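# Load sawn bar into lathe chuck, clamp, shut door

## Task

Take the sawn bar from the rack and put it in the lathe chuck coaxial with the spindle, with its clean (unburred) end seated against the stop steps at the rear of the jaws and the burred end facing out; then clamp it with the chuck and close the lathe door.

## Robot and tools

Robot: two Doosan M1013 arms with Robotiq 140 mm grippers, named left_arm (on the +y side) and right_arm (on the -y side). Calibrated base origins: left_arm at (-0.015, +0.665, +0.245) m, right_arm at (+0.077, -0.700, +0.245) m, each turned only slightly about z. The left gripper's fingers have a hinge that can fold. A part held near the palm may slip or release, and fingertips pushed end-on into a surface fold with little resistance unless fully closed. So grip with the outer quarter of the pads. The right gripper's fingers are rigid.

Scene frame: origin at table-top height, midway between the nominal bases. +z is up, +x points out over the table, +y is toward left_arm. The lathe sits behind the bases toward -x, with its chuck facing +y. Each gripper's z axis runs along the fingers, and the fingers open and close along its y axis. end_effector_position is the point between the closed pads. Fingertips reach about 33 mm past it when the gap is 40 mm or less, and about 9 mm when wide open.

execute_actions(actions, cameras): runs actions one after another. An action can hold "rows", "steps", "until" and "lathe". rows is a list of up to 15 rows, one control step (1/30 s) each. Every row has 18 numbers in [-1, 1], always for both arms: left dx, dy, dz, rx, ry, rz, gripper position, force_limit, speed, then the same nine for the right arm. dx..rz are an offset, not a pose. They are measured from that arm's Hand target as it was when the action began, along that Hand target's own axes. Every row counts from that same start, not from the row before. Scale: 1.0 is 0.6 m or 180 degrees; rx, ry, rz form a single rotation vector. Sending six zeros re-commands the current Hand target. steps is 1 to 450 (default 15) and must be at least the number of rows; after the last row the arm keeps heading for that row's target. To move gently, ramp the offset up by small amounts per row, e.g. +0.01 per row is 0.18 m/s. until ends an action early on lathe fields, e.g. {"lathe": {"chuck_state": "clamped"}}; numbers need a comparison such as [">=", 2]. It reads only the lathe, not the arms.

Gripper numbers: position +1 is fully open (140 mm), about -0.8 is pads touching, and -1 closes until blocked. force_limit and speed both start at +1. Lower force_limit or speed gives a softer grip (roughly 14 N to 58 N at slow close; faster closing squeezes harder). To keep a gripper unchanged, resend the same three values; a 0 counts as a real command. A grip is good when object_status reads 2 (0 moving, 1 blocked while opening, 3 reached target or pads met). position_measured is in counts: 3 is open, 230 is pads met.

move(target, speed, blend, stop_force, zero, blocking, cameras): drives both grippers along straight lines. target is a single 18-number row or a list of up to 15 rows, in the same layout and scale as rows. All of them are offsets from the current Hand targets, not chained from each other. speed is in m/s (0.002 to 2, default 0.25). blend is a corner radius in m. stop_force is 10 to 80 N and ends an arm's path when it meets that much resistance. Use it only at very low speed, and not while the gripper rotates. Leave it out when backing away from a contact. The result line move: reports done, off_target, moving, held or fault, plus any limits.

wait(seconds 0 to 10) lets time pass. stop brakes a running move. zoom_image(camera, region [x0, y0, x1, y1], at most 504 px square) enlarges part of the latest image. finished_scene(scene) ends the scene permanently; call it only once the bar is seated, clamped and the door shut.

Lathe commands, sent as an action key: {"lathe": {"door": "open"/"shut", "chuck": "clamp"/"open", "air_blast": true, "stop": true}}. The door starts shut and the chuck starts open. Reported fields: door_state is shut, open or between. chuck_state is open, clamped (holding a bar of the right diameter), closed_empty, or between. seat_state reads home when the bar's end sits on all three steps. Air blast clears chips off the steps, but only while no part is in or near the chuck. The door does not stop for an arm in its way. Any unknown value rejects the entire call.

Results give each gripper's position, quaternion and velocities in the scene frame, plus Hand target (the base for the next offsets), Tool commands, joint positions and torques, external torques, and flange force. A MOTOR HOT line is a warning to stop loading that arm.

Cameras: cam_high, cam_low, cam_chuck, cam_machine (504x504), and cam_left_wrist and cam_right_wrist (896x504).

Avoid: letting the bar drop or land in the chip pan or on the floor; opening on a moving part; hitting or shoving hard. Commanding past a firm contact can cause a fault. At 144 N, or at any joint's torque limit, the arm freezes for 10 s. Avoid heavy twist on the wrist, and arms touching or gripping each other. Keep paths away from each arm's own base. Each command is clipped to within 70 mm and 16 degrees of where the gripper actually is, so send long moves in parts.

Each tool is called after "Call:" as name([rows], argument=value, ...), one row to a line, values as JSON.

## Session

Call:
execute_actions([
  {"lathe":{"door":"open"},"steps":5},
])

Scene clock: 0.37 s.
left_arm: end_effector_position=(+0.1107, -0.0807, +0.1130) position_measured=3 object_status=3 end_effector_quat_wxyz=(-0.270, +0.068, +0.928, -0.249) | right_arm: end_effector_position=(+1.0989, -0.1998, +0.2449) position_measured=3 object_status=3 end_effector_quat_wxyz=(-0.032, +0.769, -0.532, +0.352)
Joint positions: left_arm=[-1.202 0.745 1.923 1.834 -0.752 1.687] | right_arm=[0.533 1.002 1.008 2.322 -0.947 0.674]
Joint torques (N m): left_arm=[-0.93 -98.56 -23.78 -1.63 -1.23 0.12] | right_arm=[2.95 -132.41 -40.63 -4.58 0.05 -0.21]
External joint torques (N m): left_arm=[0.81 2.58 -0.03 0.26 -0.26 -0.15] | right_arm=[-2.66 3.54 0.14 0.38 -0.05 0.19]
Flange force (N): left_arm=[-4.3 0.0 1.7] | right_arm=[-1.5 -4.2 5.1]
Hand target: left_arm +0.1107, -0.0807, +0.1130; -0.270, +0.068, +0.928, -0.249 | right_arm +1.0989, -0.1998, +0.2449; -0.032, +0.769, -0.532, +0.352
Tool commands: left_gripper/position=+1.0 left_gripper/force_limit=+1.0 left_gripper/speed=+1.0 right_gripper/position=+1.0 right_gripper/force_limit=+1.0 right_gripper/speed=+1.0
lathe: door_state=between chuck_state=open seat_state=open
cam_left_wrist: T_world_to_cam=[[0.00260795, 0.866307, -0.499505, 0.137942], [0.976674, -0.109457, -0.184735, -0.0942322], [-0.214712, -0.487372, -0.846385, 0.219722], [0, 0, 0, 1]] pos_world=[0.138851, -0.0227279, 0.237464]
cam_right_wrist: T_world_to_cam=[[-0.791806, -0.420259, -0.443199, 0.905551], [-0.359131, 0.907296, -0.218723, 0.635817], [0.494032, -0.0140196, -0.86933, -0.194742], [0, 0, 0, 1]] pos_world=[1.04157, -0.199038, 0.371111]

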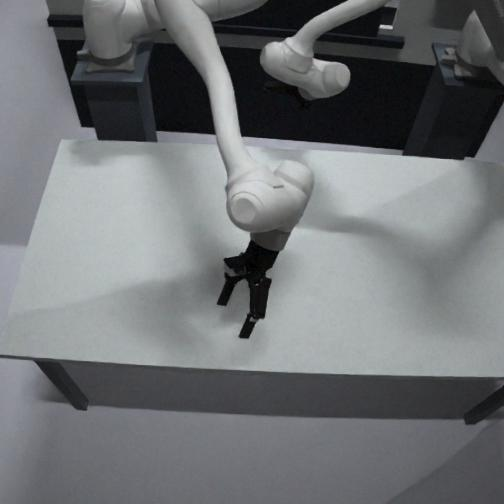

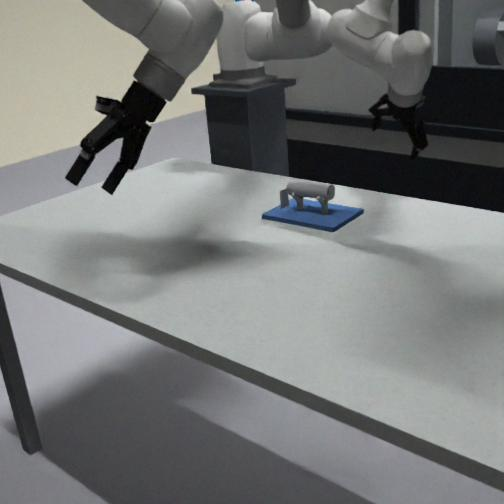

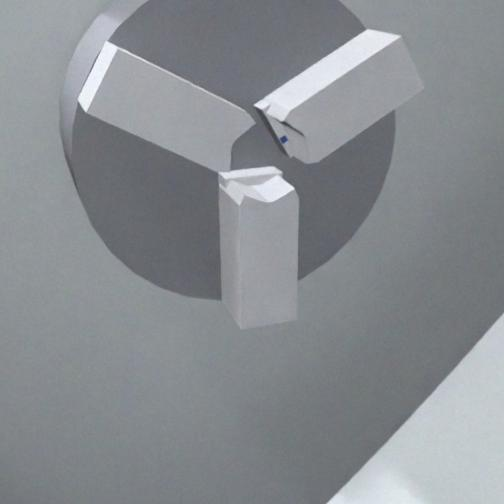

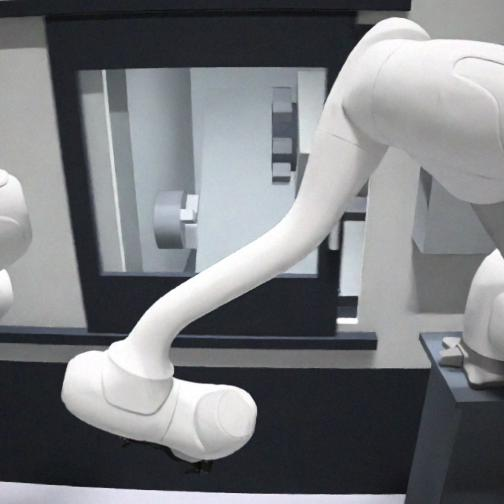

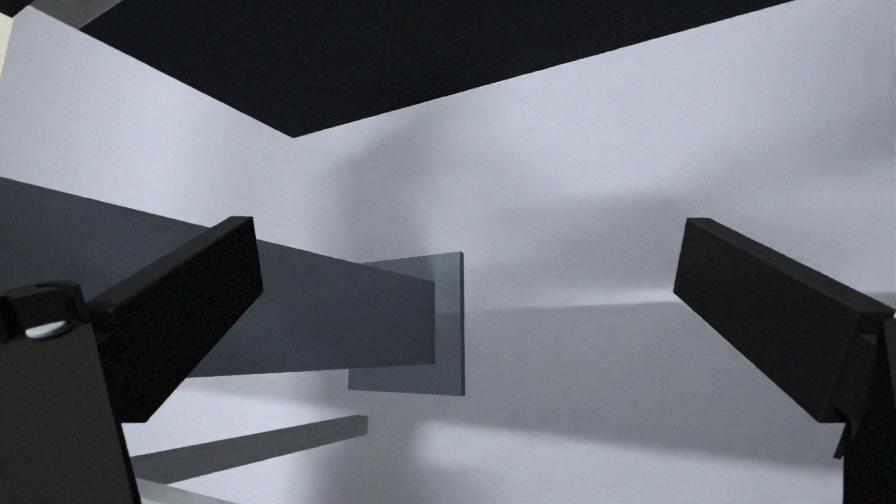

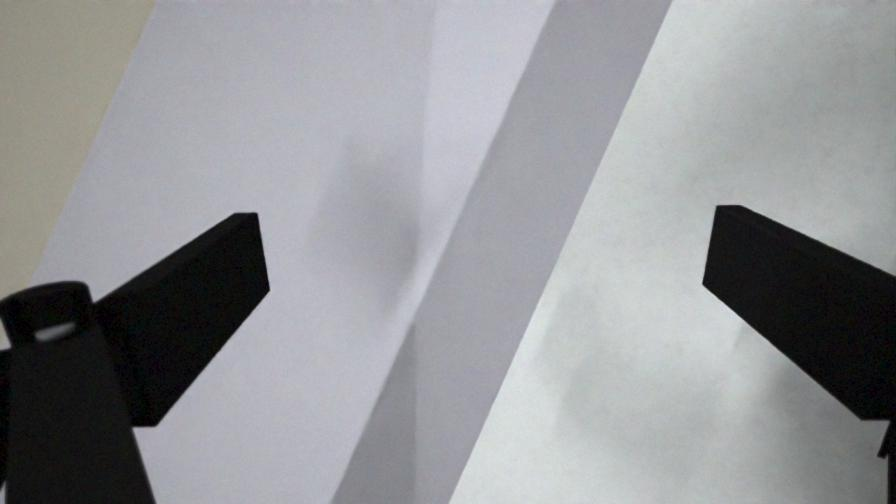

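Call:
execute_actions([
  {"steps":300,"until":{"lathe":{"door_state":"open"}}},
], cameras=["cam_machine","cam_low","cam_chuck"])

Call:
zoom_image(camera="cam_low", region=[250, 165, 380, 245])

Call:
zoom_image(camera="cam_chuck", region=[180, 70, 340, 230])

Call:
zoom_image(camera="cam_machine", region=[60, 100, 380, 420])

Scene clock: 4.17 s.
left_arm: end_effector_position=(+0.1107, -0.0807, +0.1130) position_measured=3 object_status=3 end_effector_quat_wxyz=(-0.270, +0.068, +0.928, -0.249) | right_arm: end_effector_position=(+1.0989, -0.1998, +0.2449) position_measured=3 object_status=3 end_effector_quat_wxyz=(-0.032, +0.769, -0.532, +0.352)
Joint positions: left_arm=[-1.202 0.745 1.923 1.834 -0.752 1.687] | right_arm=[0.533 1.002 1.008 2.322 -0.947 0.674]
Joint torques (N m): left_arm=[-0.78 -98.74 -24.01 -1.61 -1.23 0.15] | right_arm=[2.96 -131.93 -40.65 -4.55 0.02 -0.22]
External joint torques (N m): left_arm=[1 2.37 -0.05 0.21 -0.25 -0.17] | right_arm=[-2.36 2.98 0.08 0.34 0 0.2]
Flange force (N): left_arm=[-4.2 0.0 1.3] | right_arm=[-1.2 -3.5 4.4]
Hand target: left_arm +0.1107, -0.0807, +0.1130; -0.270, +0.068, +0.928, -0.249 | right_arm +1.0989, -0.1998, +0.2449; -0.032, +0.769, -0.532, +0.352
Tool commands: left_gripper/position=+1.0 left_gripper/force_limit=+1.0 left_gripper/speed=+1.0 right_gripper/position=+1.0 right_gripper/force_limit=+1.0 right_gripper/speed=+1.0
lathe: door_state=open chuck_state=open seat_state=open
Images, in order (width x height): cam_low 504x504, cam_chuck 504x504, cam_machine 504x504.

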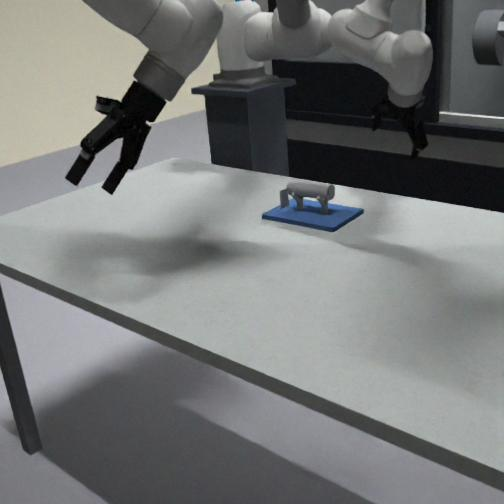

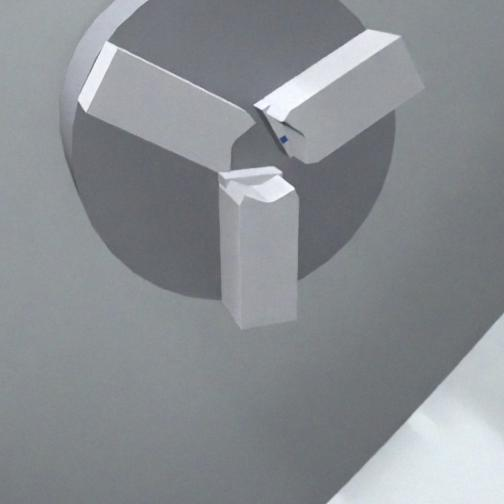

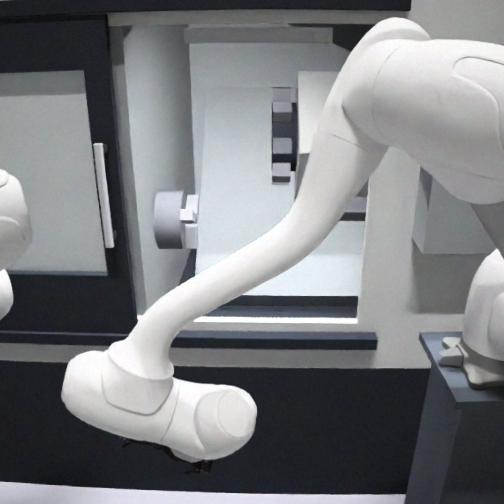

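Scaled by 3.877 (camera's finer frame: 720x720).

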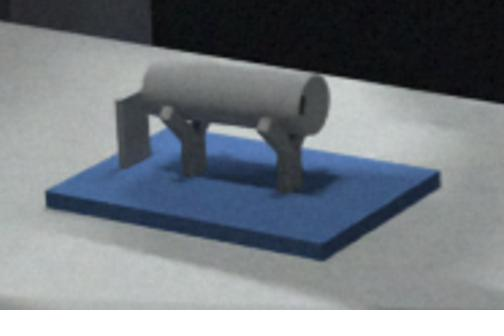

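Scaled by 3.150 (camera's finer frame: 720x720).

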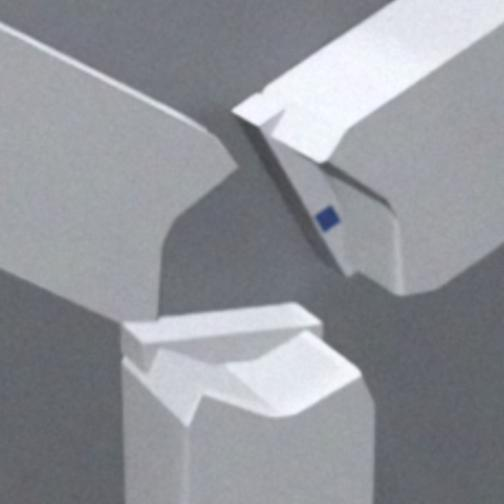

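Scaled by 1.575 (camera's finer frame: 720x720).

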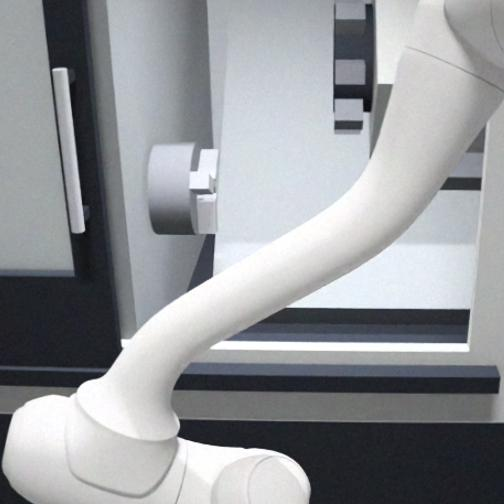

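Call:
execute_actions([
  {"lathe":{"air_blast":true},"steps":2},
], cameras=[])

Call:
move(target=[-0.285,-0.3047,-0.447,-0.1625,-0.1762,-0.0445,1,1,1,0,0,0,0,0,0,1,1,1], speed=0.2)

Scene clock: 12.40 s.
left_arm: end_effector_position=(+0.1107, -0.0807, +0.1130) position_measured=3 object_status=3 end_effector_quat_wxyz=(-0.270, +0.068, +0.928, -0.249) | right_arm: end_effector_position=(+1.0989, -0.1998, +0.2449) position_measured=3 object_status=3 end_effector_quat_wxyz=(-0.032, +0.769, -0.532, +0.352)
Joint positions: left_arm=[-1.202 0.745 1.923 1.834 -0.752 1.687] | right_arm=[0.533 1.002 1.008 2.322 -0.947 0.674]
Joint torques (N m): left_arm=[-0.59 -98.22 -24.1 -1.58 -1.21 0.18] | right_arm=[2.89 -132.63 -40.34 -4.61 0.04 -0.22]
External joint torques (N m): left_arm=[0.31 1.97 0.1 0.21 -0.29 -0.2] | right_arm=[-2.8 3.51 -0.26 0.41 -0.03 0.2]
Flange force (N): left_arm=[-2.9 -0.3 1.4] | right_arm=[-1.8 -5.4 5.5]
Hand target: left_arm +0.1107, -0.0807, +0.1130; -0.270, +0.068, +0.928, -0.249 | right_arm +1.0989, -0.1998, +0.2449; -0.032, +0.769, -0.532, +0.352
Tool commands: left_gripper/position=+1.0 left_gripper/force_limit=+1.0 left_gripper/speed=+1.0 right_gripper/position=+1.0 right_gripper/force_limit=+1.0 right_gripper/speed=+1.0
lathe: door_state=open chuck_state=open seat_state=open

Scene clock: 14.40 s.
left_arm: end_effector_position=(+0.3208, -0.1445, +0.2635) position_measured=3 object_status=3 end_effector_quat_wxyz=(-0.076, +0.018, +0.994, -0.073) | right_arm: end_effector_position=(+1.0989, -0.1998, +0.2449) position_measured=3 object_status=3 end_effector_quat_wxyz=(-0.032, +0.769, -0.532, +0.352)
Joint positions: left_arm=[-1.187 0.662 1.472 2.896 -0.955 0.602] | right_arm=[0.533 1.002 1.008 2.322 -0.947 0.674]
Joint torques (N m): left_arm=[-1.04 -105.11 -36.44 -4.31 0.28 0.08] | right_arm=[3.21 -132.23 -40.68 -4.63 0.11 -0.23]
External joint torques (N m): left_arm=[0.81 3.02 -0.55 0.19 -0.21 -0.08] | right_arm=[-2.72 3.83 0.35 0.45 -0.1 0.21]
Flange force (N): left_arm=[-3.9 -4.4 2.1] | right_arm=[-1.6 -3.9 5.3]
Hand target: left_arm +0.3208, -0.1445, +0.2635; -0.076, +0.018, +0.994, -0.073 (not the last commanded pose) | right_arm +1.0989, -0.1998, +0.2449; -0.032, +0.769, -0.532, +0.352
Off the commanded pose: left_arm 0.101 m, 12 deg | right_arm 0.000 m, 0 deg.
lathe: door_state=open chuck_state=open seat_state=open
move: held (left_arm; a check stopped the path); limits=held
pose unreachable (left arm): on one or more control steps of this call, first in action 0 (counted from 0), this arm could not follow its commanded pose, so it was not sent that pose on those steps. It may still have moved: this result reports where it is.
cause: moving toward the commanded pose would bring a part of the arm too close to another arm (a part of this arm just beyond joint 5 (wrist pitch) and a part of the right arm just beyond its joint 2 (shoulder), where that arm would come to rest).
cam_left_wrist: T_world_to_cam=[[0.0362507, 0.98865, -0.145799, 0.181549], [0.980705, -0.00714848, 0.195365, -0.365311], [0.192105, -0.150068, -0.969833, 0.311815], [0, 0, 0, 1]] pos_world=[0.291779, -0.135307, 0.400247]
cam_right_wrist: T_world_to_cam=[[-0.791806, -0.420259, -0.443199, 0.905551], [-0.359131, 0.907296, -0.218723, 0.635817], [0.494032, -0.0140196, -0.86933, -0.194742], [0, 0, 0, 1]] pos_world=[1.04157, -0.199038, 0.371111]

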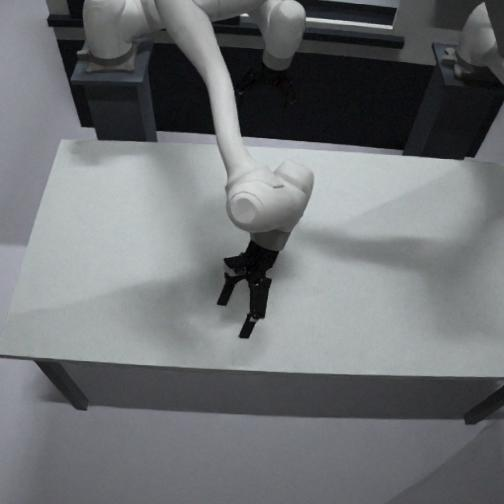

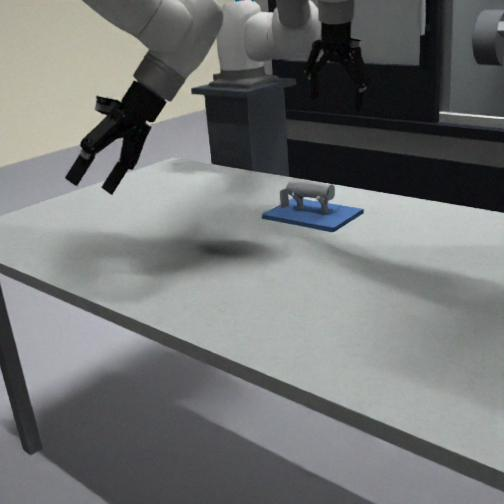

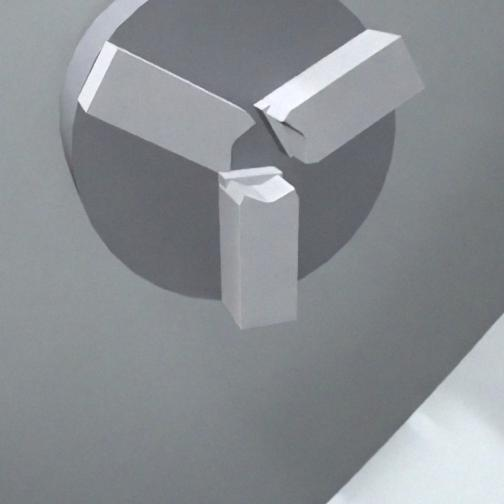

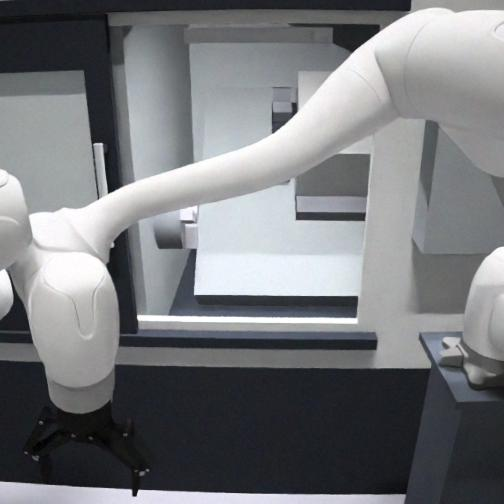

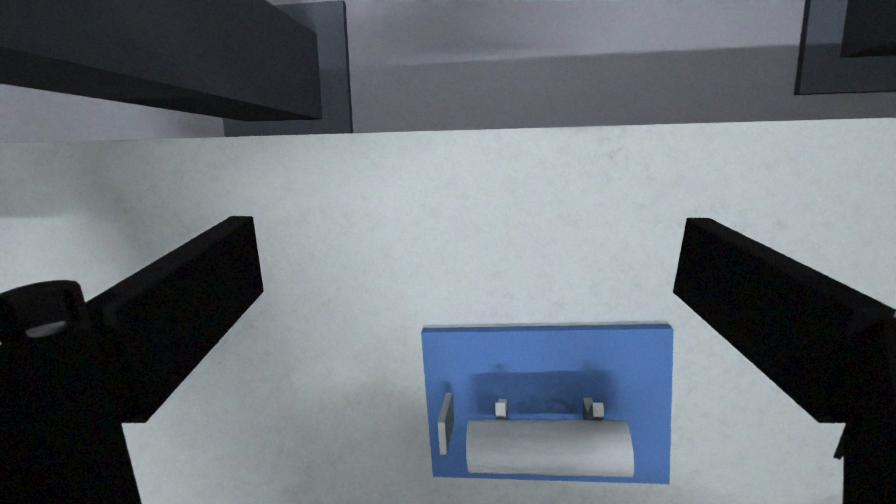

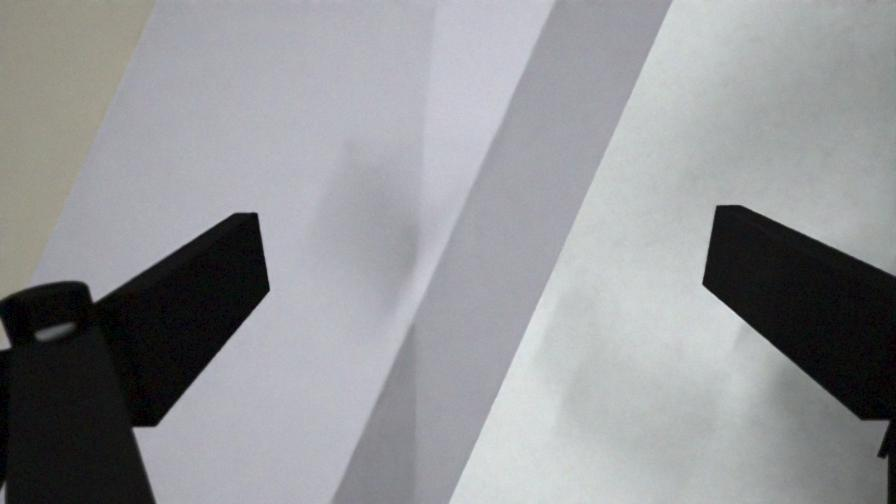

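Call:
zoom_image(camera="cam_left_wrist", region=[420, 320, 680, 490])

Call:
move(target=[0,0,0,0,0,0,1,1,1,0.906,0.588,-0.053,0,0,0,1,1,1], speed=0.3, cameras=["cam_high"])

Scaled by 1.938 (camera's finer frame: 1280x720).

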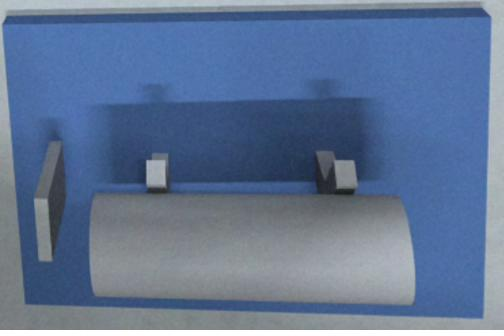

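Scene clock: 20.03 s.
left_arm: end_effector_position=(+0.3208, -0.1445, +0.2635) position_measured=3 object_status=3 end_effector_quat_wxyz=(-0.076, +0.018, +0.994, -0.073) | right_arm: end_effector_position=(+0.9006, -0.7991, +0.3947) position_measured=3 object_status=3 end_effector_quat_wxyz=(-0.032, +0.769, -0.532, +0.352)
Joint positions: left_arm=[-1.186 0.662 1.472 2.896 -0.954 0.602] | right_arm=[-0.106 0.312 1.922 2.219 -0.388 0.378]
Joint torques (N m): left_arm=[-1.01 -105.08 -36.45 -4.32 0.22 0.17] | right_arm=[2.78 -70.57 -37.02 -3.22 0.63 -0.21]
External joint torques (N m): left_arm=[0.91 3.01 -0.5 0.2 -0.15 -0.18] | right_arm=[-2.85 1.07 -0.05 0.48 -0.1 0.19]
Flange force (N): left_arm=[-3.8 -4.2 2.1] | right_arm=[4.0 0.6 2.4]
Hand target: left_arm +0.3208, -0.1445, +0.2635; -0.076, +0.018, +0.994, -0.073 | right_arm +0.9006, -0.7992, +0.3947; -0.032, +0.769, -0.532, +0.352
Off the commanded pose: left_arm 0.000 m, 0 deg | right_arm 0.000 m, 0 deg.
lathe: door_state=open chuck_state=open seat_state=open
move: done

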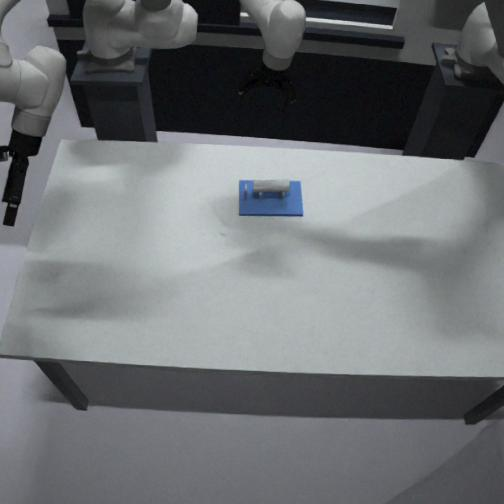

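Call:
move(target=[-0.335,0.323,-0.026,-0.0743,-0.0014,0.4865,1,1,1,0,0,0,0,0,0,1,1,1], speed=0.3, cameras=["cam_left_wrist"])

Call:
zoom_image(camera="cam_left_wrist", region=[350, 150, 600, 350])

Scene clock: 27.40 s.
left_arm: end_effector_position=(+0.5266, +0.0398, +0.2203) position_measured=3 object_status=3 end_effector_quat_wxyz=(+0.000, +0.707, +0.707, +0.000) | right_arm: end_effector_position=(+0.9006, -0.7992, +0.3947) position_measured=3 object_status=3 end_effector_quat_wxyz=(-0.032, +0.769, -0.532, +0.352)
Joint positions: left_arm=[-0.944 0.658 1.557 3.142 -0.926 2.242] | right_arm=[-0.106 0.312 1.922 2.219 -0.388 0.378]
Joint torques (N m): left_arm=[-0.69 -101.78 -33.87 -3.58 0.1 0.28] | right_arm=[3 -70.26 -37.29 -3.15 0.59 -0.21]
External joint torques (N m): left_arm=[0.9 2.09 -0.52 0.07 -0.15 -0.28] | right_arm=[-2.93 0.78 0.15 0.4 -0.05 0.19]
Flange force (N): left_arm=[-2.6 3.3 1.6] | right_arm=[3.9 1.4 2.1]
Hand target: left_arm +0.5266, +0.0398, +0.2203; +0.000, +0.707, +0.707, +0.000 | right_arm +0.9006, -0.7992, +0.3947; -0.032, +0.769, -0.532, +0.352
Off the commanded pose: left_arm 0.000 m, 0 deg | right_arm 0.000 m, 0 deg.
lathe: door_state=open chuck_state=open seat_state=open
move: done
cam_left_wrist: T_world_to_cam=[[0.999928, -0.0108991, 0.00507931, -0.51534], [-0.0119773, -0.94021, 0.340384, -0.0295029], [0.00106572, -0.34042, -0.940273, 0.359716], [0, 0, 0, 1]] pos_world=[0.514566, 0.0890991, 0.350891]

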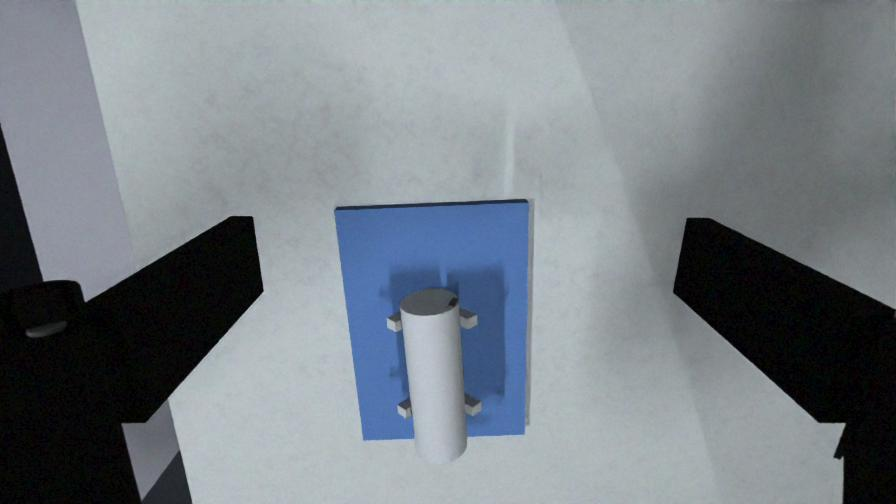

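Scaled by 2.016 (camera's finer frame: 1280x720).

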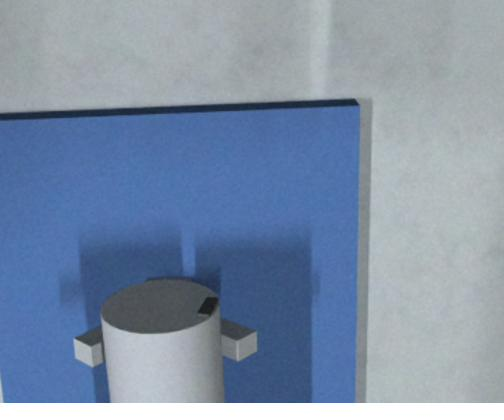

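Call:
move(target=[-0.483,-0.036,0,0,0,1,1,1,1,0,0,0,0,0,0,1,1,1], speed=0.5, cameras=["cam_left_wrist"])

Call:
zoom_image(camera="cam_left_wrist", region=[350, 200, 600, 400])

Scene clock: 32.63 s.
left_arm: end_effector_position=(+0.5050, -0.2500, +0.2204) position_measured=3 object_status=3 end_effector_quat_wxyz=(+0.000, +0.707, -0.707, +0.000) | right_arm: end_effector_position=(+0.9006, -0.7992, +0.3947) position_measured=3 object_status=3 end_effector_quat_wxyz=(-0.032, +0.769, -0.532, +0.352)
Joint positions: left_arm=[-1.132 1.001 0.896 3.142 -1.244 -1.087] | right_arm=[-0.106 0.312 1.922 2.219 -0.388 0.378]
Joint torques (N m): left_arm=[-0.79 -132.98 -39.94 -4.44 0.21 0.27] | right_arm=[3.03 -70.53 -37.42 -3.13 0.61 -0.14]
External joint torques (N m): left_arm=[0.43 2.68 -0.81 0.22 -0.18 -0.27] | right_arm=[-2.91 1.12 0.45 0.39 -0.07 0.12]
Flange force (N): left_arm=[7.5 -4.4 1.1] | right_arm=[3.8 1.6 2.3]
Hand target: left_arm +0.5049, -0.2500, +0.2204; +0.000, +0.707, -0.707, +0.000 | right_arm +0.9006, -0.7992, +0.3947; -0.032, +0.769, -0.532, +0.352
Off the commanded pose: left_arm 0.000 m, 0 deg | right_arm 0.000 m, 0 deg.
lathe: door_state=open chuck_state=open seat_state=open
move: done
cam_left_wrist: T_world_to_cam=[[-0.999933, 0.0109671, 0.00371229, 0.518681], [0.011576, 0.940467, 0.339688, 0.156178], [0.000234112, 0.339708, -0.940531, 0.431641], [0, 0, 0, 1]] pos_world=[0.516737, -0.299201, 0.350994]

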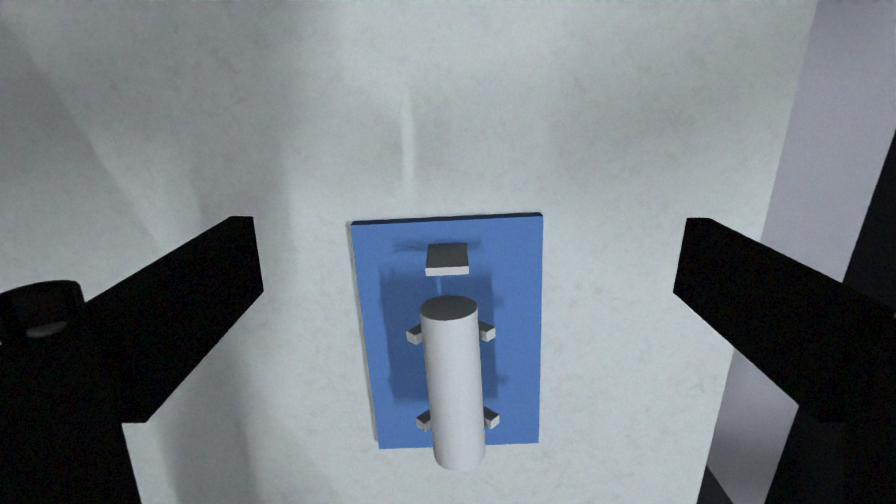

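Scaled by 2.016 (camera's finer frame: 1280x720).

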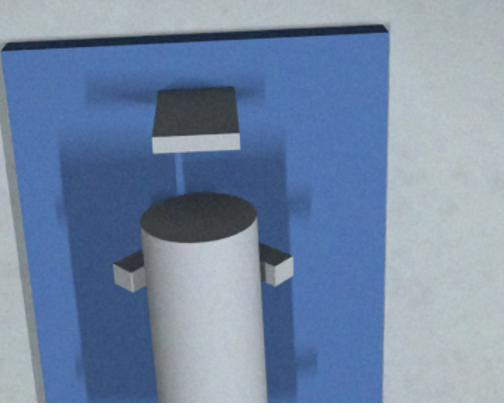

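Call:
move(target=[-0.26,-0.0077,0.11,0,0,0,1,1,1,0,0,0,0,0,0,1,1,1], speed=0.2, cameras=["cam_left_wrist","cam_low","cam_high"])

Call:
zoom_image(camera="cam_low", region=[230, 110, 400, 250])

Scene clock: 40.23 s.
left_arm: end_effector_position=(+0.5096, -0.0940, +0.1543) position_measured=3 object_status=3 end_effector_quat_wxyz=(+0.000, +0.707, -0.707, +0.000) | right_arm: end_effector_position=(+0.9006, -0.7992, +0.3947) position_measured=3 object_status=3 end_effector_quat_wxyz=(-0.032, +0.769, -0.532, +0.352)
Joint positions: left_arm=[-1.048 0.847 1.337 3.142 -0.957 -1.004] | right_arm=[-0.106 0.312 1.922 2.219 -0.388 0.378]
Joint torques (N m): left_arm=[-0.41 -117.19 -34.27 -3.8 0.18 0.19] | right_arm=[2.98 -70.5 -37.27 -3.2 0.57 -0.19]
External joint torques (N m): left_arm=[0.24 2.19 -1.03 0.16 -0.14 -0.19] | right_arm=[-2.67 0.91 0.14 0.44 -0.02 0.17]
Flange force (N): left_arm=[4.9 -3.5 1.6] | right_arm=[3.7 1.0 2.1]
Hand target: left_arm +0.5096, -0.0940, +0.1543; +0.000, +0.707, -0.707, +0.000 | right_arm +0.9006, -0.7992, +0.3947; -0.032, +0.769, -0.532, +0.352
Off the commanded pose: left_arm 0.000 m, 0 deg | right_arm 0.000 m, 0 deg.
lathe: door_state=open chuck_state=open seat_state=open
move: done
cam_left_wrist: T_world_to_cam=[[-0.999933, 0.0109667, 0.00371214, 0.521916], [0.0115756, 0.940467, 0.339688, 0.0319248], [0.000234111, 0.339708, -0.940531, 0.316604], [0, 0, 0, 1]] pos_world=[0.521437, -0.143301, 0.284994]
Images, in order (width x height): cam_high 504x504, cam_low 504x504, cam_left_wrist 896x504.

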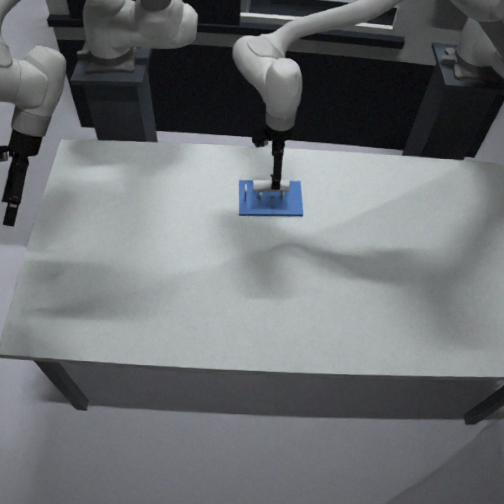

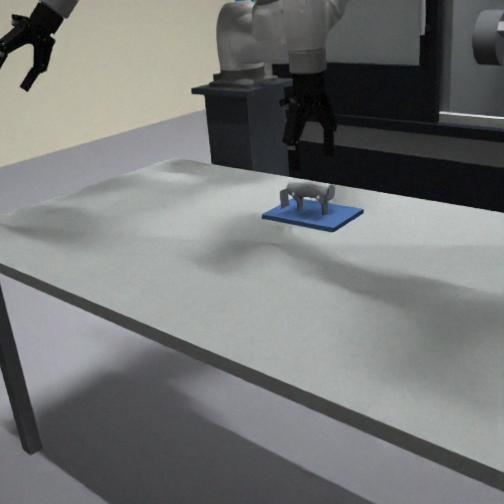

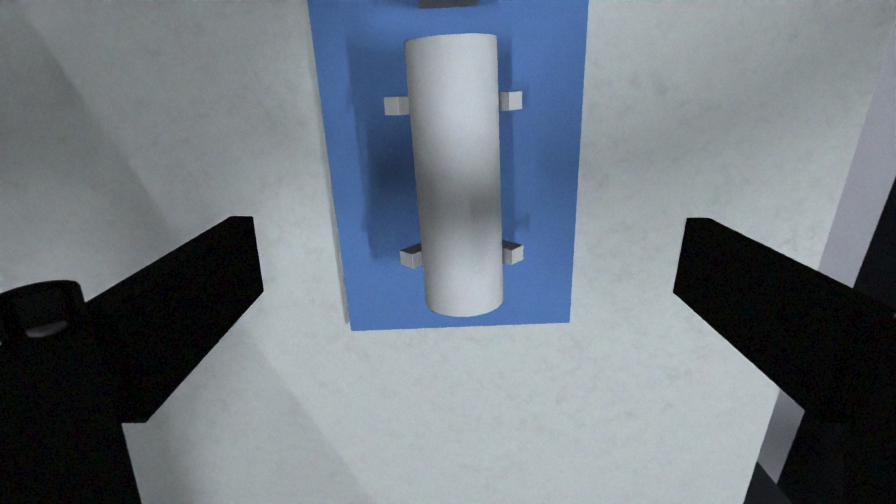

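Scaled by 2.965 (camera's finer frame: 720x720).

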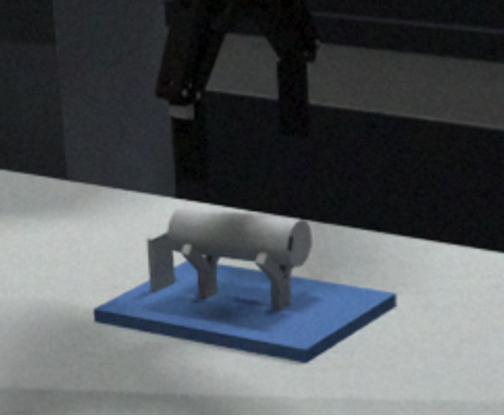

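Call:
move(target=[0.003,-0.001,0.083,0,0,0,1,1,1,0,0,0,0,0,0,1,1,1], speed=0.1, stop_force=20, cameras=["cam_left_wrist","cam_low"])

Call:
zoom_image(camera="cam_low", region=[230, 110, 400, 250])

Scene clock: 43.40 s.
left_arm: end_effector_position=(+0.5103, -0.0958, +0.1045) position_measured=3 object_status=3 end_effector_quat_wxyz=(+0.000, +0.707, -0.707, +0.000) | right_arm: end_effector_position=(+0.9006, -0.7992, +0.3947) position_measured=3 object_status=3 end_effector_quat_wxyz=(-0.032, +0.769, -0.532, +0.352)
Joint positions: left_arm=[-1.049 0.899 1.341 3.142 -0.901 -1.005] | right_arm=[-0.106 0.312 1.922 2.219 -0.388 0.378]
Joint torques (N m): left_arm=[-0.84 -118.98 -33.19 -3.62 0.22 0.23] | right_arm=[2.95 -70.6 -37.58 -3.16 0.57 -0.2]
External joint torques (N m): left_arm=[0.12 2.26 -0.5 0.13 -0.19 -0.23] | right_arm=[-2.77 1.12 0.45 0.4 -0.02 0.18]
Flange force (N): left_arm=[3.8 -2.5 2.1] | right_arm=[3.4 1.6 2.4]
Hand target: left_arm +0.5103, -0.0958, +0.1045; +0.000, +0.707, -0.707, +0.000 | right_arm +0.9006, -0.7992, +0.3947; -0.032, +0.769, -0.532, +0.352
Off the commanded pose: left_arm 0.000 m, 0 deg | right_arm 0.000 m, 0 deg.
lathe: door_state=open chuck_state=open seat_state=open
move: done
cam_left_wrist: T_world_to_cam=[[-0.999934, 0.010873, 0.00367844, 0.522815], [0.011476, 0.940468, 0.339689, 0.0505775], [0.000233995, 0.339708, -0.940531, 0.270377], [0, 0, 0, 1]] pos_world=[0.522137, -0.1451, 0.235194]
Images, in order (width x height): cam_low 504x504, cam_left_wrist 896x504.

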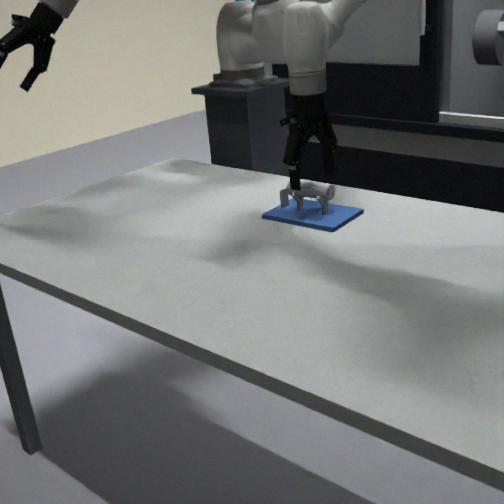

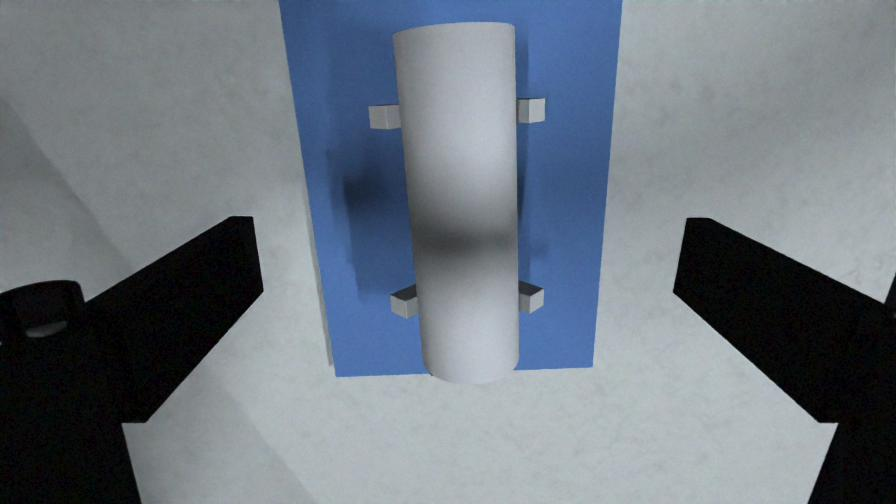

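Scaled by 2.965 (camera's finer frame: 720x720).

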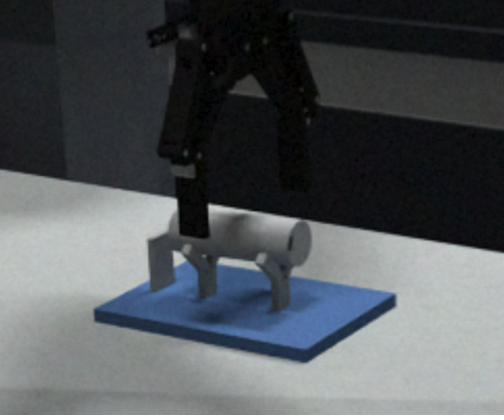

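Call:
move(target=[0,0,0,0,0,-0.012,1,1,1,0,0,0,0,0,0,1,1,1], speed=0.1, cameras=[])

Call:
execute_actions([
  {"rows":[[0,0,0,0,0,0,-1,1,-1,0,0,0,0,0,0,1,1,1]],"steps":135},
], cameras=["cam_left_wrist","cam_low"])

Call:
zoom_image(camera="cam_low", region=[230, 110, 400, 250])

Scene clock: 45.80 s.
left_arm: end_effector_position=(+0.5103, -0.0958, +0.1045) position_measured=3 object_status=3 end_effector_quat_wxyz=(+0.000, +0.720, -0.694, +0.000) | right_arm: end_effector_position=(+0.9006, -0.7992, +0.3947) position_measured=3 object_status=3 end_effector_quat_wxyz=(-0.032, +0.769, -0.532, +0.352)
Joint positions: left_arm=[-1.049 0.899 1.341 3.142 -0.901 -1.042] | right_arm=[-0.106 0.312 1.922 2.219 -0.388 0.378]
Joint torques (N m): left_arm=[-0.98 -119.23 -33.15 -3.69 0.18 0.34] | right_arm=[2.68 -70.37 -37.4 -3.09 0.64 -0.19]
External joint torques (N m): left_arm=[0.65 1.89 -0.68 0.19 -0.15 -0.34] | right_arm=[-2.58 0.79 0.18 0.33 -0.09 0.17]
Flange force (N): left_arm=[3.7 -2.7 1.7] | right_arm=[3.3 1.3 2.0]
Hand target: left_arm +0.5103, -0.0958, +0.1045; +0.000, +0.720, -0.694, +0.000 | right_arm +0.9006, -0.7992, +0.3947; -0.032, +0.769, -0.532, +0.352
Off the commanded pose: left_arm 0.000 m, 0 deg | right_arm 0.000 m, 0 deg.
lathe: door_state=open chuck_state=open seat_state=open
move: done

Scene clock: 50.50 s.
left_arm: end_effector_position=(+0.5103, -0.0958, +0.1045) position_measured=173 object_status=2 end_effector_quat_wxyz=(+0.000, +0.720, -0.694, +0.000) | right_arm: end_effector_position=(+0.9006, -0.7992, +0.3947) position_measured=3 object_status=3 end_effector_quat_wxyz=(-0.032, +0.769, -0.532, +0.352)
Joint positions: left_arm=[-1.049 0.899 1.341 3.142 -0.901 -1.042] | right_arm=[-0.106 0.312 1.922 2.219 -0.388 0.378]
Joint torques (N m): left_arm=[-17.81 -97.82 -23.28 -8.54 0.24 0.98] | right_arm=[2.94 -70.78 -37.23 -3.13 0.58 -0.25]
External joint torques (N m): left_arm=[17.07 -18.24 -10.16 5.07 -0.22 -0.98] | right_arm=[-2.97 1.28 0.09 0.39 -0.04 0.23]
Flange force (N): left_arm=[-5.0 -17.4 -20.2] | right_arm=[3.6 1.1 3.0]
Hand target: left_arm +0.5103, -0.0958, +0.1045; +0.000, +0.720, -0.694, +0.000 | right_arm +0.9006, -0.7992, +0.3947; -0.032, +0.769, -0.532, +0.352
Off the commanded pose: left_arm 0.000 m, 0 deg | right_arm 0.000 m, 0 deg.
lathe: door_state=open chuck_state=open seat_state=open
cam_left_wrist: T_world_to_cam=[[-0.999634, -0.0267775, 0.00374074, 0.518979], [-0.0239157, 0.940248, 0.33965, 0.0685706], [-0.0126122, 0.339436, -0.940545, 0.276888], [0, 0, 0, 1]] pos_world=[0.523921, -0.144562, 0.235194]
Images, in order (width x height): cam_low 504x504, cam_left_wrist 896x504.

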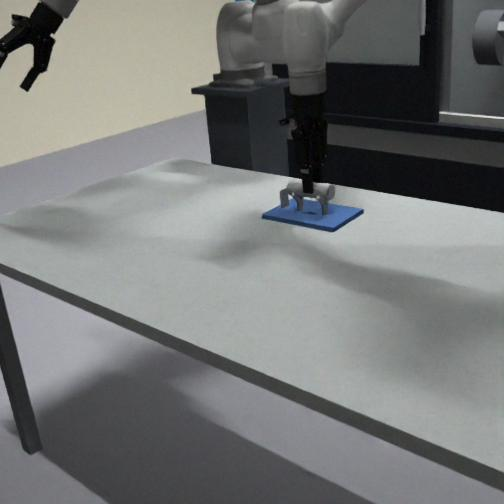

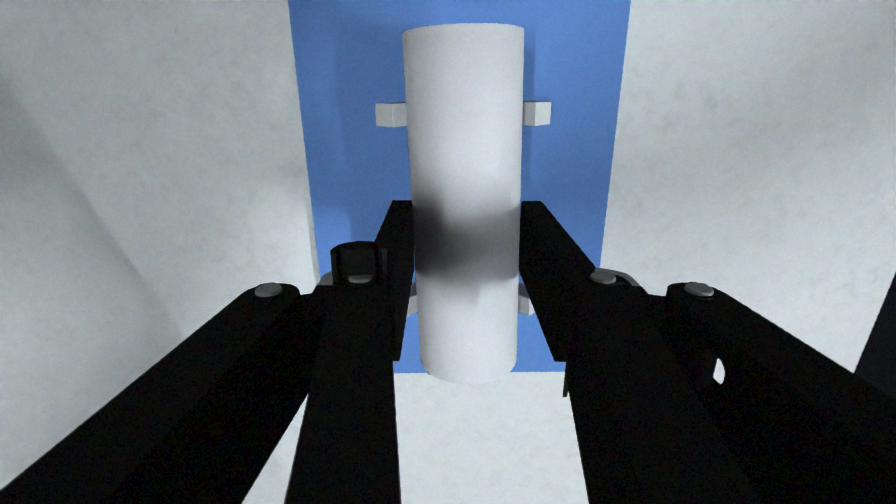

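Scaled by 2.965 (camera's finer frame: 720x720).

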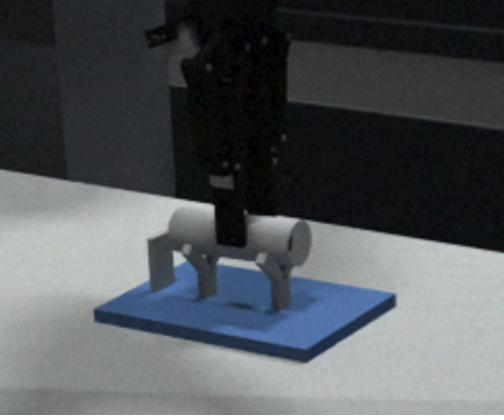

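Call:
move(target=[0,0,-0.05,0,0,0,-1,1,-1,0,0,0,0,0,0,1,1,1], speed=0.05, cameras=["cam_left_wrist","cam_low"])

Call:
zoom_image(camera="cam_low", region=[230, 110, 400, 250])

Scene clock: 52.60 s.
left_arm: end_effector_position=(+0.5102, -0.0958, +0.1344) position_measured=173 object_status=2 end_effector_quat_wxyz=(+0.000, +0.720, -0.694, +0.000) | right_arm: end_effector_position=(+0.9006, -0.7992, +0.3947) position_measured=3 object_status=3 end_effector_quat_wxyz=(-0.032, +0.769, -0.532, +0.352)
Joint positions: left_arm=[-1.049 0.869 1.336 3.142 -0.936 -1.042] | right_arm=[-0.106 0.312 1.922 2.219 -0.388 0.378]
Joint torques (N m): left_arm=[-0.78 -122.18 -36.04 -3.78 0.35 0.14] | right_arm=[3.16 -70.64 -37.21 -3.17 0.56 -0.16]
External joint torques (N m): left_arm=[-0.09 6.62 1.44 0.19 -0.32 -0.14] | right_arm=[-3.16 1.48 0.17 0.43 -0.02 0.14]
Flange force (N): left_arm=[4.6 -2.6 6.4] | right_arm=[4.2 1.1 3.2]
Hand target: left_arm +0.5103, -0.0958, +0.1345; +0.000, +0.720, -0.694, +0.000 | right_arm +0.9006, -0.7992, +0.3947; -0.032, +0.769, -0.532, +0.352
Off the commanded pose: left_arm 0.000 m, 0 deg | right_arm 0.000 m, 0 deg.
lathe: door_state=open chuck_state=open seat_state=open
move: done
cam_left_wrist: T_world_to_cam=[[-0.999634, -0.0267799, 0.00373679, 0.518867], [-0.0239181, 0.940216, 0.339738, 0.058388], [-0.0126116, 0.339524, -0.940513, 0.305014], [0, 0, 0, 1]] pos_world=[0.523921, -0.144562, 0.265094]
Images, in order (width x height): cam_low 504x504, cam_left_wrist 896x504.

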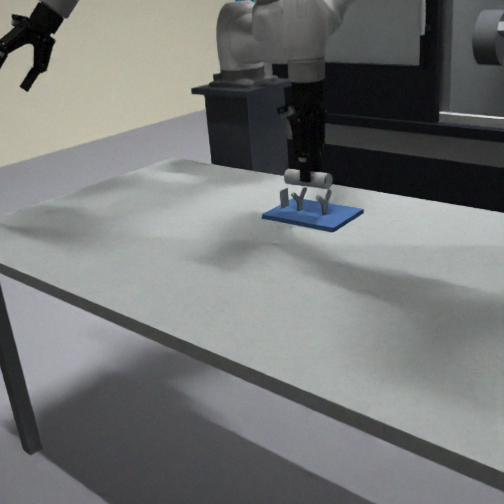

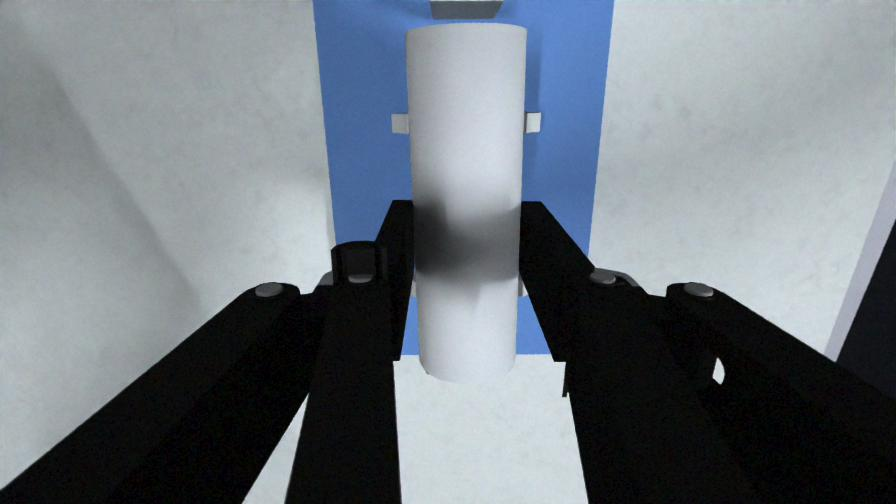

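Scaled by 2.965 (camera's finer frame: 720x720).

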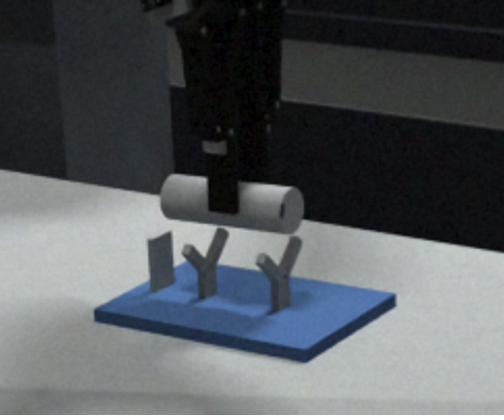

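Call:
move([
  [-0.007,0.183,-0.443,0,0,0.012,-1,1,-1,0,0,0,0,0,0,1,1,1],
  [-0.242,0.875,-0.477,-0.25,0,0.012,-1,1,-1,0,0,0,0,0,0,1,1,1],
], speed=0.22, blend=[0.05,0], cameras=["cam_machine","cam_left_wrist","cam_high"])

Scene clock: 58.80 s.
left_arm: end_effector_position=(-0.0200, +0.0297, +0.4203) position_measured=173 object_status=2 end_effector_quat_wxyz=(+0.275, +0.653, -0.654, -0.265) | right_arm: end_effector_position=(+0.9006, -0.7992, +0.3947) position_measured=3 object_status=3 end_effector_quat_wxyz=(-0.032, +0.769, -0.532, +0.352)
Joint positions: left_arm=[-1.318 0.354 1.834 2.364 -1.317 -0.923] | right_arm=[-0.106 0.312 1.922 2.219 -0.388 0.378]
Joint torques (N m): left_arm=[-0.39 -78.75 -37.62 -5.19 -1.54 0.3] | right_arm=[2.86 -70.67 -37.22 -3.18 0.56 -0.15]
External joint torques (N m): left_arm=[0.42 5.72 1.28 1.04 0.39 -0.27] | right_arm=[-2.91 0.73 0.01 0.43 -0.02 0.12]
Flange force (N): left_arm=[4.7 -6.3 2.8] | right_arm=[4.3 1.0 2.0]
Hand target: left_arm -0.0200, +0.0297, +0.4203; +0.276, +0.653, -0.654, -0.265 | right_arm +0.9006, -0.7992, +0.3947; -0.032, +0.769, -0.532, +0.352
Off the commanded pose: left_arm 0.000 m, 0 deg | right_arm 0.000 m, 0 deg.
lathe: door_state=open chuck_state=open seat_state=open
move: done
cam_left_wrist: T_world_to_cam=[[-0.704669, 0.0184762, 0.709295, -0.300912], [0.245084, 0.94447, 0.218883, -0.113325], [-0.665864, 0.328077, -0.670067, 0.398211], [0, 0, 0, 1]] pos_world=[0.0808855, -0.0180525, 0.505069]
Images, in order (width x height): cam_high 504x504, cam_machine 504x504, cam_left_wrist 896x504.

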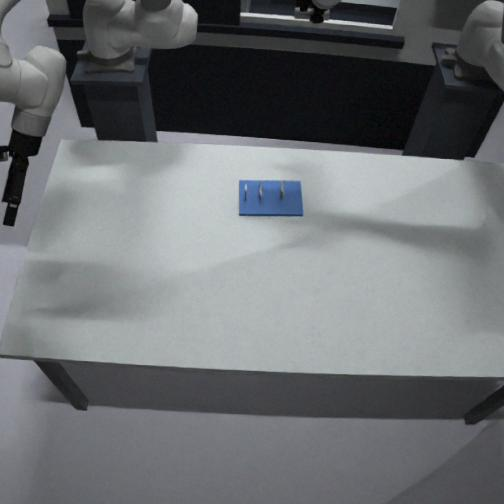

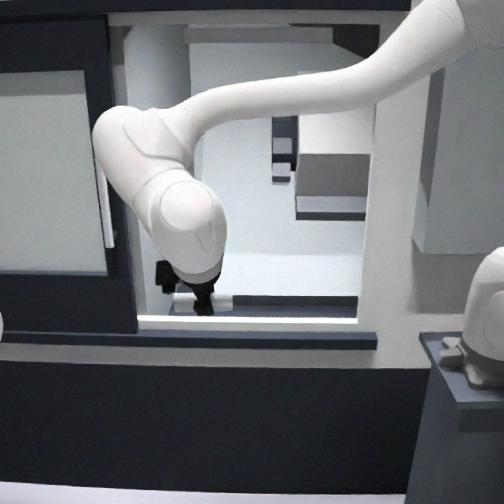

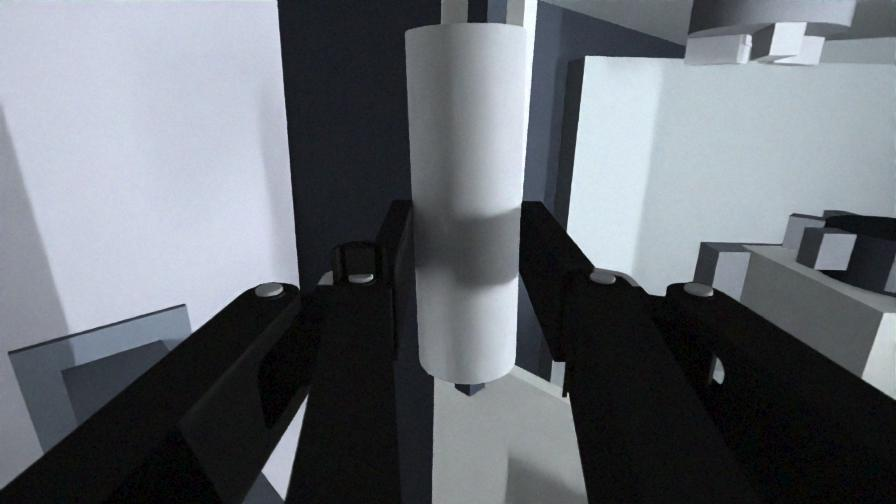

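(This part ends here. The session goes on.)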